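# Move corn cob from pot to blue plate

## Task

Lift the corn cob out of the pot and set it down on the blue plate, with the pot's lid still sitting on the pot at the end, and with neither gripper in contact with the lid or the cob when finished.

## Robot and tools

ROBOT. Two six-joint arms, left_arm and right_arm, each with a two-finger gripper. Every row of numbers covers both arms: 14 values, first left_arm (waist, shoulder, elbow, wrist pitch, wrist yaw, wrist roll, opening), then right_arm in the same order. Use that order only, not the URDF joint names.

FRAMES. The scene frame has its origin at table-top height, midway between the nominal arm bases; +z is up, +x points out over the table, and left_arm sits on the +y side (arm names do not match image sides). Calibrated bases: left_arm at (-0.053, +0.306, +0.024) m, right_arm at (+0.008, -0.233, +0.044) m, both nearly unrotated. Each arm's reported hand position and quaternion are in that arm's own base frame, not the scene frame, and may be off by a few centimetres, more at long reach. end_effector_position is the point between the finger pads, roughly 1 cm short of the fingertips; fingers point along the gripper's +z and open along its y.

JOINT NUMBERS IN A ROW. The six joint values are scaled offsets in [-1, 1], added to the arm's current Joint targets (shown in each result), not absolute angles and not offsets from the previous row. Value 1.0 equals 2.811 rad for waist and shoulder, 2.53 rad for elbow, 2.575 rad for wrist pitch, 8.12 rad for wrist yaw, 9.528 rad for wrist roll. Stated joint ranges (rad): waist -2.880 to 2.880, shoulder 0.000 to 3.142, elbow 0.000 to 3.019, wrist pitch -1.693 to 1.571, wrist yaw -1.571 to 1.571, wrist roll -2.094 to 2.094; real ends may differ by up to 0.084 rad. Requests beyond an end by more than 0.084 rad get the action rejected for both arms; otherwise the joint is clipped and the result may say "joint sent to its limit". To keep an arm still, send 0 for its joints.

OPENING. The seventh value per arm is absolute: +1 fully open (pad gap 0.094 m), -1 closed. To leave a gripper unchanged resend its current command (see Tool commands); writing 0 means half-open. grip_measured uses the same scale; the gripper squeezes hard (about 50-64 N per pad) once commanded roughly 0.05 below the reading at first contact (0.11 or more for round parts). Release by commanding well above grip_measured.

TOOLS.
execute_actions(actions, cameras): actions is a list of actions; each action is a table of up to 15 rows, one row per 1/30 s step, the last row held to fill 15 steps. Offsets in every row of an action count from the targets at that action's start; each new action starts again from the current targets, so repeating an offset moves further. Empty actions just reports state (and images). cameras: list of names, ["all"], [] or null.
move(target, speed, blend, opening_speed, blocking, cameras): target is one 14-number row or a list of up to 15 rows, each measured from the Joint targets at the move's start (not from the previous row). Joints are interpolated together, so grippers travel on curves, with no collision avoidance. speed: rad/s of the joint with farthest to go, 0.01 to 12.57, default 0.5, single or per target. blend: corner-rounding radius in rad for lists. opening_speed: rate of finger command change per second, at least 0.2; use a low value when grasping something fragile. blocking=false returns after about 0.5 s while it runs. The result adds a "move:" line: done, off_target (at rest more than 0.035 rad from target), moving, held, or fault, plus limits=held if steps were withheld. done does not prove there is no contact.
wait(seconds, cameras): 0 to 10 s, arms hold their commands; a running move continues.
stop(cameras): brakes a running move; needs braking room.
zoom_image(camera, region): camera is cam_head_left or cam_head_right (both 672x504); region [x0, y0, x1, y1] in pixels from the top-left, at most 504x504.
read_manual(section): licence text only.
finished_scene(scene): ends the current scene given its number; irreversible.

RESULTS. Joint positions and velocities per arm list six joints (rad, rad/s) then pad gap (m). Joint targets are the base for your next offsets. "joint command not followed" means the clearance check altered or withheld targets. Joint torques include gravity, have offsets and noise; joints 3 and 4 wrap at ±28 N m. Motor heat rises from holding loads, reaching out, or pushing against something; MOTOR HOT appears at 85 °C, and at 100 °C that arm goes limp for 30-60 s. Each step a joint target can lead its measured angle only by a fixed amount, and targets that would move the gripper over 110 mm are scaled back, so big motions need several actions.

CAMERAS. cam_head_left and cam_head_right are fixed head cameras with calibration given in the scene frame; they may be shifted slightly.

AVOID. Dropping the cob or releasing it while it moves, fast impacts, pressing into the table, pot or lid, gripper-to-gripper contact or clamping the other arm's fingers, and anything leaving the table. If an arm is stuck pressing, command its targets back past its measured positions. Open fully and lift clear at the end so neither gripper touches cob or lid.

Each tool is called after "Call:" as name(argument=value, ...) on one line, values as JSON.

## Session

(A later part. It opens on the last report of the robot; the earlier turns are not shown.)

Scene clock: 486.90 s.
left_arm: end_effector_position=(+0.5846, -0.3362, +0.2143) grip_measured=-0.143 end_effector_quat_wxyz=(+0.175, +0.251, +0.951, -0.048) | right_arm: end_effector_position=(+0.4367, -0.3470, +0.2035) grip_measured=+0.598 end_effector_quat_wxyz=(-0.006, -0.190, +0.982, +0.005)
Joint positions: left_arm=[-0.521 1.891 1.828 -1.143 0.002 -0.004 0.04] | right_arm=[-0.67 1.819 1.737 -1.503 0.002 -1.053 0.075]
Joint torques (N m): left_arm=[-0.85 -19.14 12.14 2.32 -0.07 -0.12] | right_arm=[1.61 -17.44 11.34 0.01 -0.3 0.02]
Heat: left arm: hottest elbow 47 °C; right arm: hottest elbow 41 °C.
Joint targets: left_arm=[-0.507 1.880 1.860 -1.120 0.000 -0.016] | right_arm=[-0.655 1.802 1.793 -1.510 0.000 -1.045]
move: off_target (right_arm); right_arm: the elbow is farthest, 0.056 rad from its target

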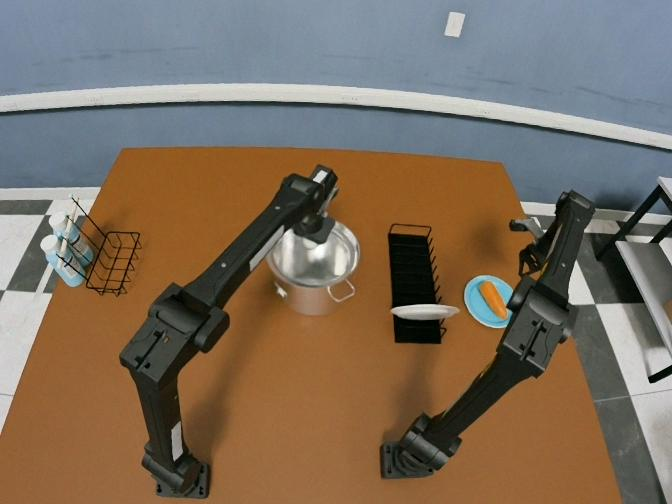

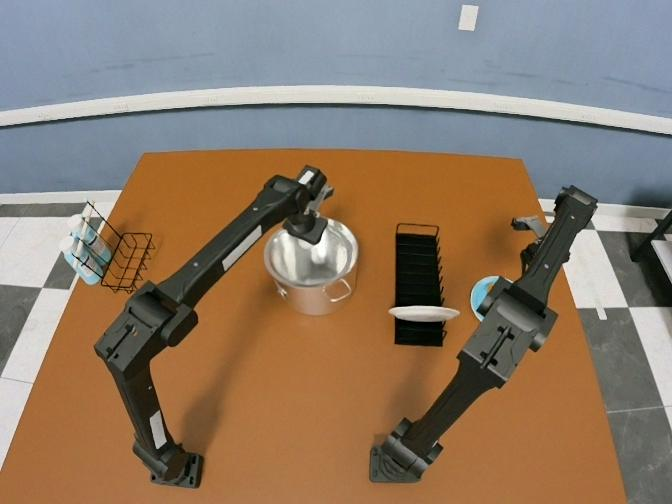

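Call:
move(target=[[-0.0018,0,0,0.0326,0,0,-0.35,0,0,0,0,0,0,0.6],[-0.0018,0.0142,0,0.0326,0,0,-0.35,0,0,0,0,0,0,0.6]], speed=0.12, cameras=["all"])

Call:
zoom_image(camera="cam_head_left", region=[240, 160, 400, 330])

Call:
zoom_image(camera="cam_head_right", region=[240, 160, 400, 330])

Scene clock: 505.13 s.
left_arm: end_effector_position=(+0.6020, -0.3468, +0.2112) grip_measured=-0.143 end_effector_quat_wxyz=(+0.206, +0.249, +0.945, -0.057) | right_arm: end_effector_position=(+0.4367, -0.3470, +0.2035) grip_measured=+0.598 end_effector_quat_wxyz=(-0.006, -0.190, +0.982, +0.005)
Joint positions: left_arm=[-0.521 1.908 1.828 -1.059 0.004 -0.006 0.04] | right_arm=[-0.67 1.819 1.737 -1.503 0.002 -1.053 0.075]
Joint torques (N m): left_arm=[-1.61 -17.32 12.41 2.54 -0.12 -0.02] | right_arm=[1.61 -17.44 11.34 0.01 -0.31 0.02]
Heat: left arm: hottest elbow 47 °C; right arm: hottest elbow 43 °C.
Joint targets: left_arm=[-0.512 1.919 1.860 -1.036 0.000 -0.016] | right_arm=[-0.655 1.802 1.793 -1.510 0.000 -1.045]
move: off_target (right_arm); right_arm: the elbow is farthest, 0.056 rad from its target

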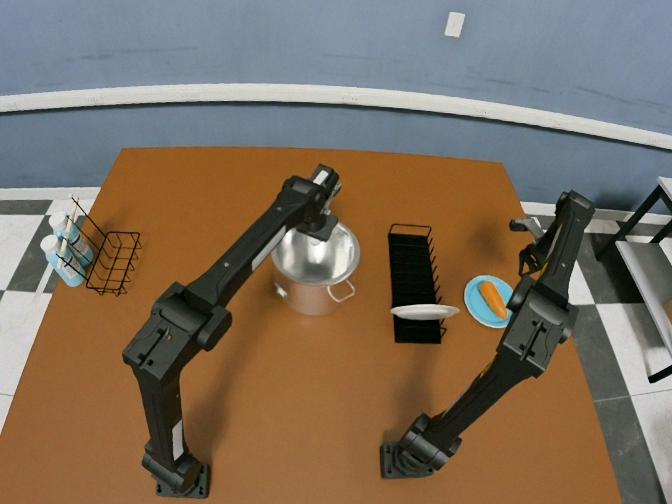

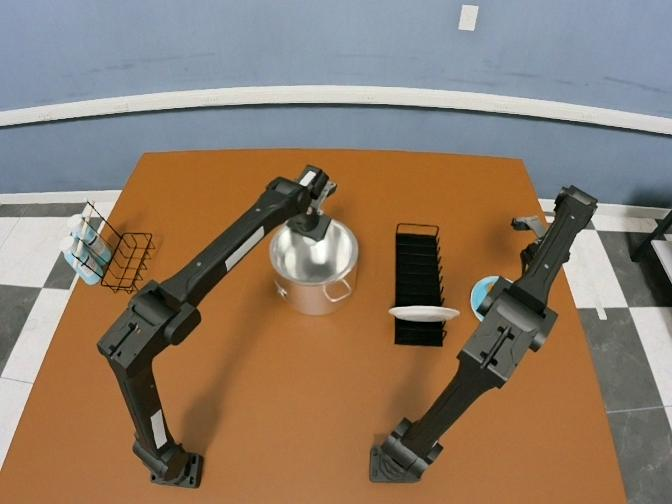

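Scaled by 2.965 from the camera's 672x504 image, which has a finer 960x720 frame.

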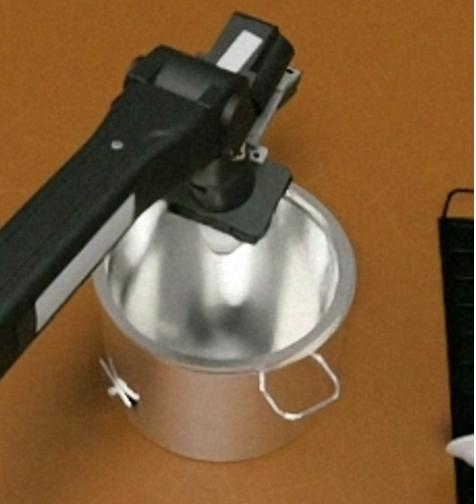

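Scaled by 2.965 from the camera's 672x504 image, which has a finer 960x720 frame.

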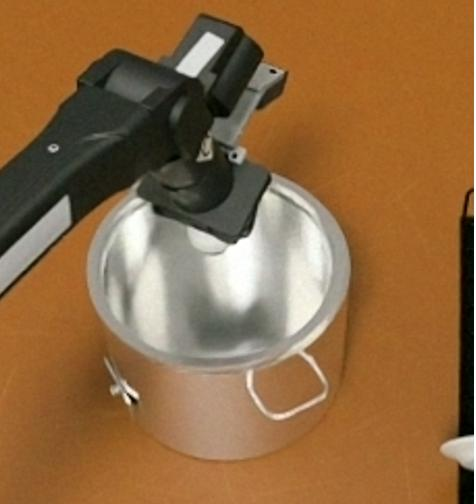

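Call:
move(target=[-0.0043,0.0053,0,0,0,0,-0.35,0,0,0,0,0,0,0.6], speed=0.1, cameras=["all"])

Call:
zoom_image(camera="cam_head_left", region=[250, 190, 380, 330])

Call:
zoom_image(camera="cam_head_right", region=[250, 190, 380, 330])

Scene clock: 512.50 s.
left_arm: end_effector_position=(+0.6020, -0.3471, +0.2101) grip_measured=-0.143 end_effector_quat_wxyz=(+0.205, +0.249, +0.945, -0.057) | right_arm: end_effector_position=(+0.4367, -0.3470, +0.2035) grip_measured=+0.598 end_effector_quat_wxyz=(-0.006, -0.190, +0.982, +0.005)
Joint positions: left_arm=[-0.522 1.91 1.828 -1.059 0.004 -0.006 0.04] | right_arm=[-0.67 1.819 1.737 -1.503 0.002 -1.053 0.075]
Joint torques (N m): left_arm=[-1.49 -16.32 12.36 2.61 -0.21 -0.08] | right_arm=[1.61 -17.38 11.34 0.02 -0.31 0.02]
Heat: left arm: hottest elbow 47 °C; right arm: hottest elbow 43 °C.
Joint targets: left_arm=[-0.524 1.934 1.860 -1.036 0.000 -0.016] | right_arm=[-0.655 1.802 1.793 -1.510 0.000 -1.045]
move: off_target (right_arm); right_arm: the elbow is farthest, 0.056 rad from its target

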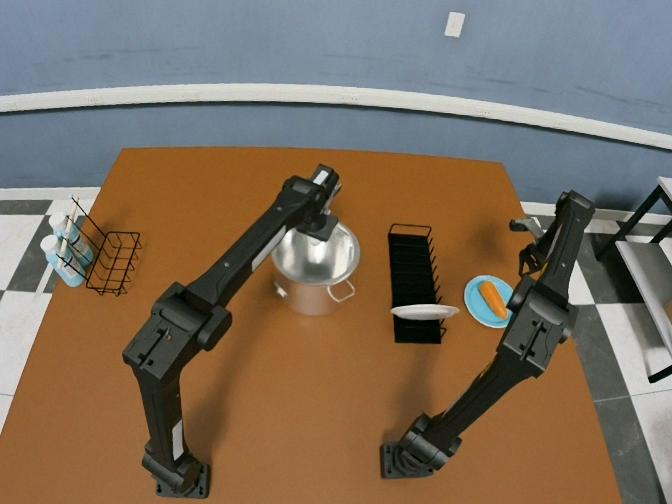

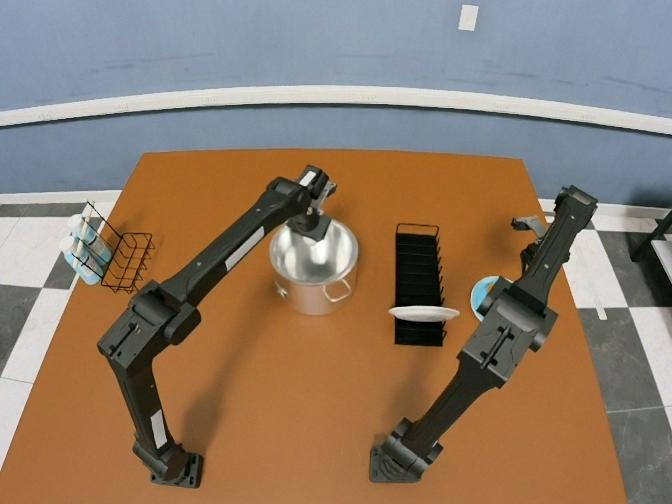

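Scaled by 3.600 from the camera's 672x504 image, which has a finer 960x720 frame.

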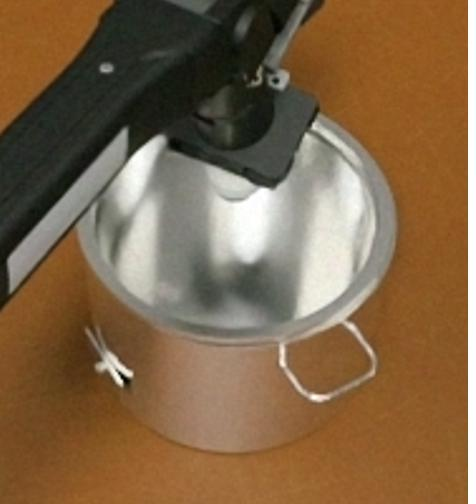

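Scaled by 3.600 from the camera's 672x504 image, which has a finer 960x720 frame.

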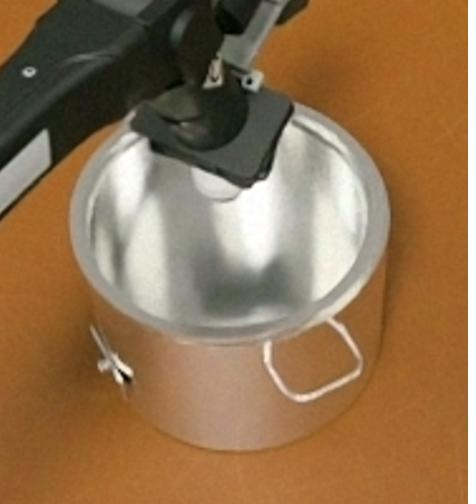

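Call:
move(target=[-0.0071,0.0071,0,0,0,0,-0.35,0,0,0,0,0,0,0.6], speed=0.1, cameras=["all"])

Call:
zoom_image(camera="cam_head_left", region=[250, 190, 380, 330])

Call:
zoom_image(camera="cam_head_right", region=[250, 190, 380, 330])

Scene clock: 521.53 s.
left_arm: end_effector_position=(+0.6004, -0.3512, +0.2072) grip_measured=-0.143 end_effector_quat_wxyz=(+0.204, +0.252, +0.944, -0.057) | right_arm: end_effector_position=(+0.4367, -0.3470, +0.2035) grip_measured=+0.598 end_effector_quat_wxyz=(-0.006, -0.190, +0.982, +0.005)
Joint positions: left_arm=[-0.528 1.914 1.828 -1.058 0.001 -0.008 0.04] | right_arm=[-0.67 1.819 1.737 -1.503 0.002 -1.053 0.075]
Joint torques (N m): left_arm=[-2.84 -15.15 12.38 2.5 0.01 -0.04] | right_arm=[1.61 -17.44 11.34 0.01 -0.3 0.02]
Heat: left arm: hottest elbow 47 °C; right arm: hottest elbow 43 °C.
Joint targets: left_arm=[-0.544 1.954 1.860 -1.036 0.000 -0.016] | right_arm=[-0.655 1.802 1.793 -1.510 0.000 -1.045]
move: off_target (left_arm, right_arm); left_arm: the shoulder is farthest, 0.040 rad from its target; right_arm: the elbow is farthest, 0.056 rad from its target

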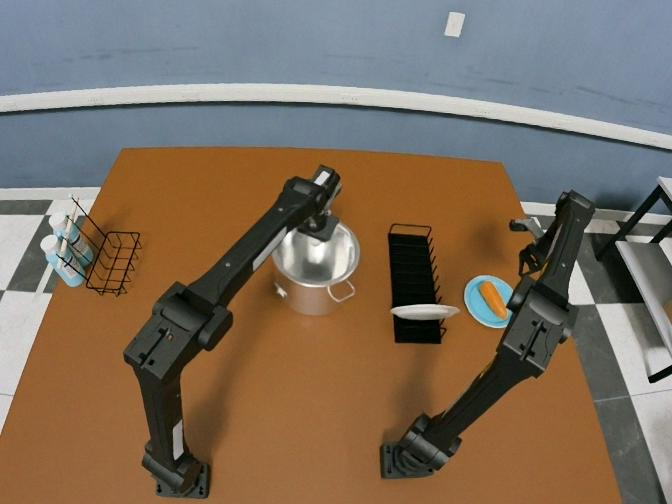

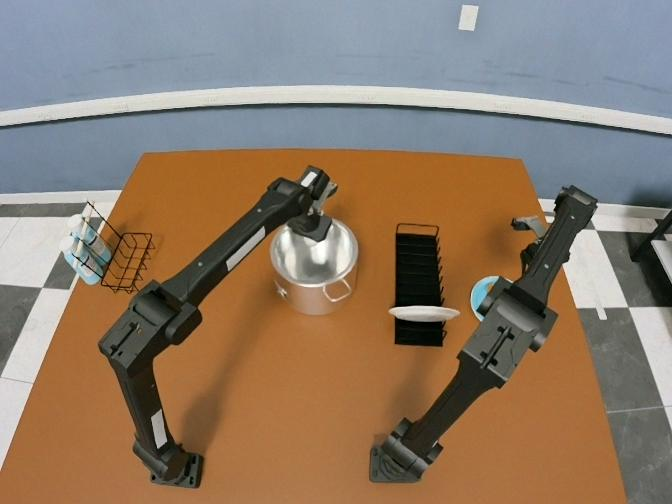

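Scaled by 3.600 from the camera's 672x504 image, which has a finer 960x720 frame.

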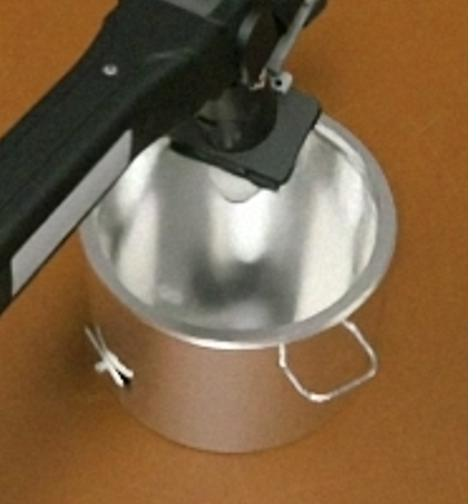

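Scaled by 3.600 from the camera's 672x504 image, which has a finer 960x720 frame.

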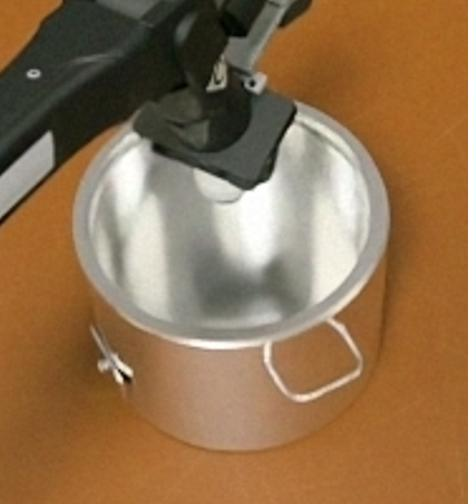

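Call:
move(target=[0.0014,-0.003,0,0,0,0,0.1,0,0,0,0,0,0,0.6], speed=0.1, opening_speed=0.2, cameras=["all"])

Call:
zoom_image(camera="cam_head_left", region=[250, 190, 380, 330])

Call:
zoom_image(camera="cam_head_right", region=[250, 190, 380, 330])

Scene clock: 532.13 s.
left_arm: end_effector_position=(+0.6014, -0.3520, +0.2077) grip_measured=+0.098 end_effector_quat_wxyz=(+0.207, +0.252, +0.944, -0.057) | right_arm: end_effector_position=(+0.4367, -0.3470, +0.2035) grip_measured=+0.598 end_effector_quat_wxyz=(-0.006, -0.190, +0.982, +0.005)
Joint positions: left_arm=[-0.529 1.914 1.828 -1.052 0.001 -0.008 0.052] | right_arm=[-0.67 1.819 1.737 -1.503 0.002 -1.053 0.075]
Joint torques (N m): left_arm=[-2.67 -16.5 12.49 2.22 0 -0.08] | right_arm=[1.61 -17.44 11.34 0.02 -0.31 0.02]
Heat: left arm: hottest elbow 47 °C; right arm: hottest elbow 44 °C.
Joint targets: left_arm=[-0.540 1.946 1.860 -1.036 0.000 -0.016] | right_arm=[-0.655 1.802 1.793 -1.510 0.000 -1.045]
move: off_target (right_arm); right_arm: the elbow is farthest, 0.056 rad from its target

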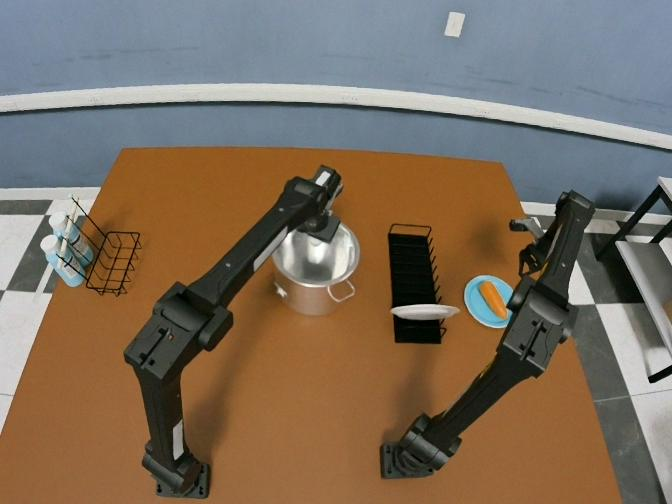

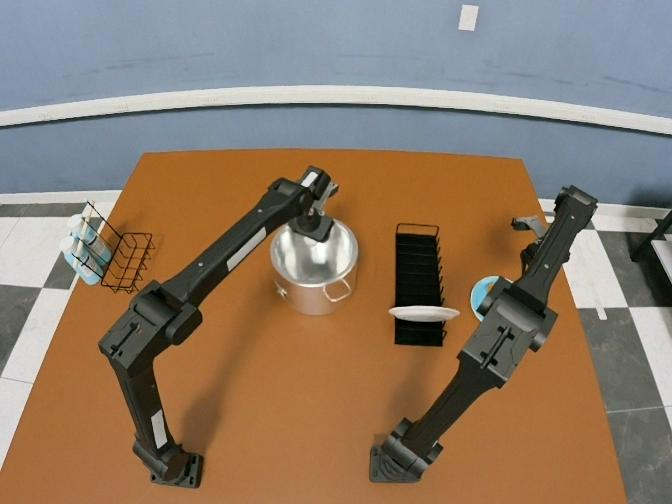

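Scaled by 3.600 from the camera's 672x504 image, which has a finer 960x720 frame.

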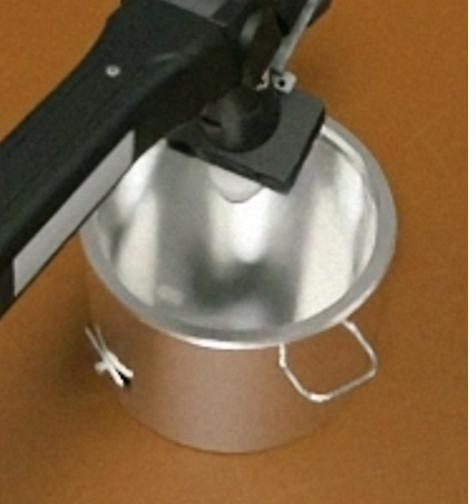

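Scaled by 3.600 from the camera's 672x504 image, which has a finer 960x720 frame.

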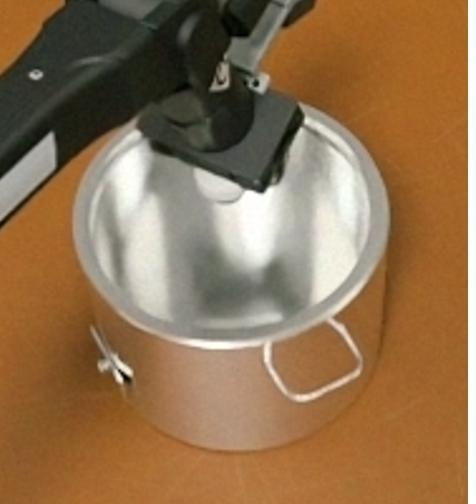

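Call:
move(target=[0,0,0,0,0,0,0.8,0,0,0,0,0,0,0.6], opening_speed=0.8)

Call:
move(target=[[0,-0.05,0.02,-0.035,0,0,0.8,0,0,0,0,0,0,0.6],[0,-0.09,0.03,-0.07,0,0,0.8,0,0,0,0,0,0,0.6]], speed=0.25, blend=0.03, cameras=["all"])

Call:
zoom_image(camera="cam_head_left", region=[250, 190, 380, 330])

Scene clock: 539.80 s.
left_arm: end_effector_position=(+0.6015, -0.3521, +0.2062) grip_measured=+0.798 end_effector_quat_wxyz=(+0.205, +0.252, +0.944, -0.057) | right_arm: end_effector_position=(+0.4367, -0.3470, +0.2035) grip_measured=+0.598 end_effector_quat_wxyz=(-0.006, -0.190, +0.982, +0.005)
Joint positions: left_arm=[-0.529 1.917 1.828 -1.052 0.001 -0.008 0.084] | right_arm=[-0.67 1.819 1.737 -1.503 0.002 -1.053 0.075]
Joint torques (N m): left_arm=[-3.08 -16.5 12.37 2.24 -0.02 -0.03] | right_arm=[1.61 -17.44 11.34 0.01 -0.31 0.02]
Heat: left arm: hottest elbow 48 °C; right arm: hottest elbow 44 °C.
Joint targets: left_arm=[-0.540 1.946 1.860 -1.036 0.000 -0.016] | right_arm=[-0.655 1.802 1.793 -1.510 0.000 -1.045]
move: off_target (right_arm); right_arm: the elbow is farthest, 0.056 rad from its target

Scene clock: 541.43 s.
left_arm: end_effector_position=(+0.5540, -0.3243, +0.3536) grip_measured=+0.799 end_effector_quat_wxyz=(+0.258, +0.248, +0.931, -0.071) | right_arm: end_effector_position=(+0.4367, -0.3470, +0.2035) grip_measured=+0.598 end_effector_quat_wxyz=(-0.006, -0.190, +0.982, +0.005)
Joint positions: left_arm=[-0.529 1.703 1.88 -1.205 0.001 -0.008 0.084] | right_arm=[-0.67 1.819 1.737 -1.503 0.002 -1.053 0.075]
Joint torques (N m): left_arm=[-2.84 -16.62 14.72 1.13 -0.01 -0.04] | right_arm=[1.61 -17.38 11.36 0.02 -0.31 0.02]
Heat: left arm: hottest elbow 48 °C; right arm: hottest elbow 44 °C.
Joint targets: left_arm=[-0.540 1.693 1.936 -1.216 0.000 -0.016] | right_arm=[-0.655 1.802 1.793 -1.510 0.000 -1.045]
move: off_target (left_arm, right_arm); left_arm: the elbow is farthest, 0.056 rad from its target; right_arm: the elbow is farthest, 0.056 rad from its target

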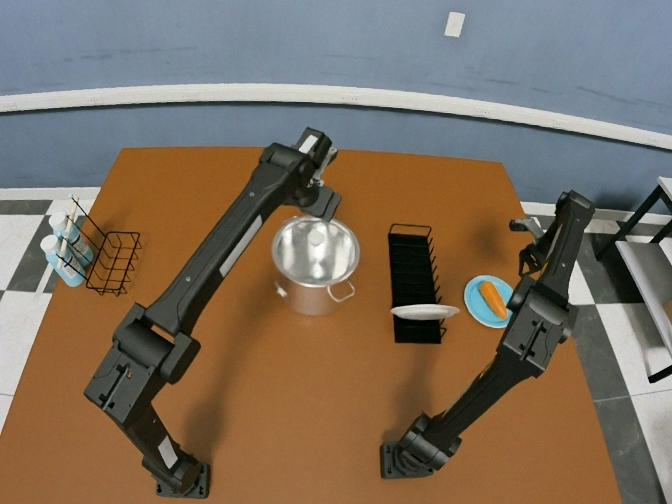

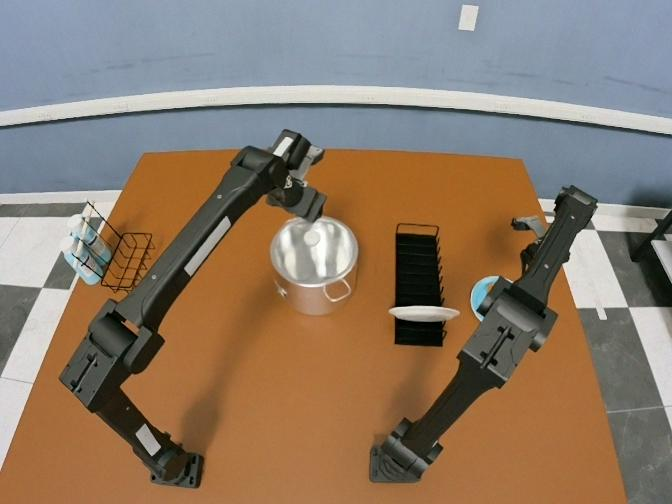

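Scaled by 3.600 from the camera's 672x504 image, which has a finer 960x720 frame.

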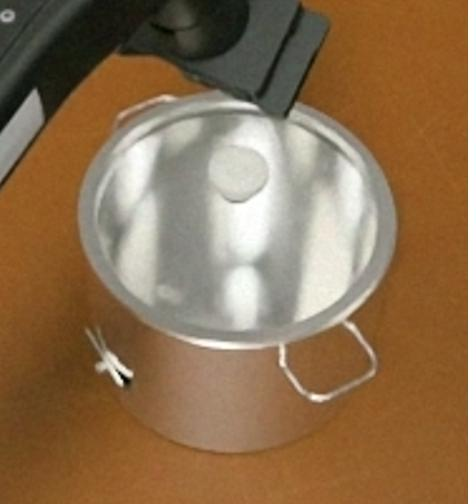

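Call:
finished_scene(scene=1)

The scene is finished: the task was done.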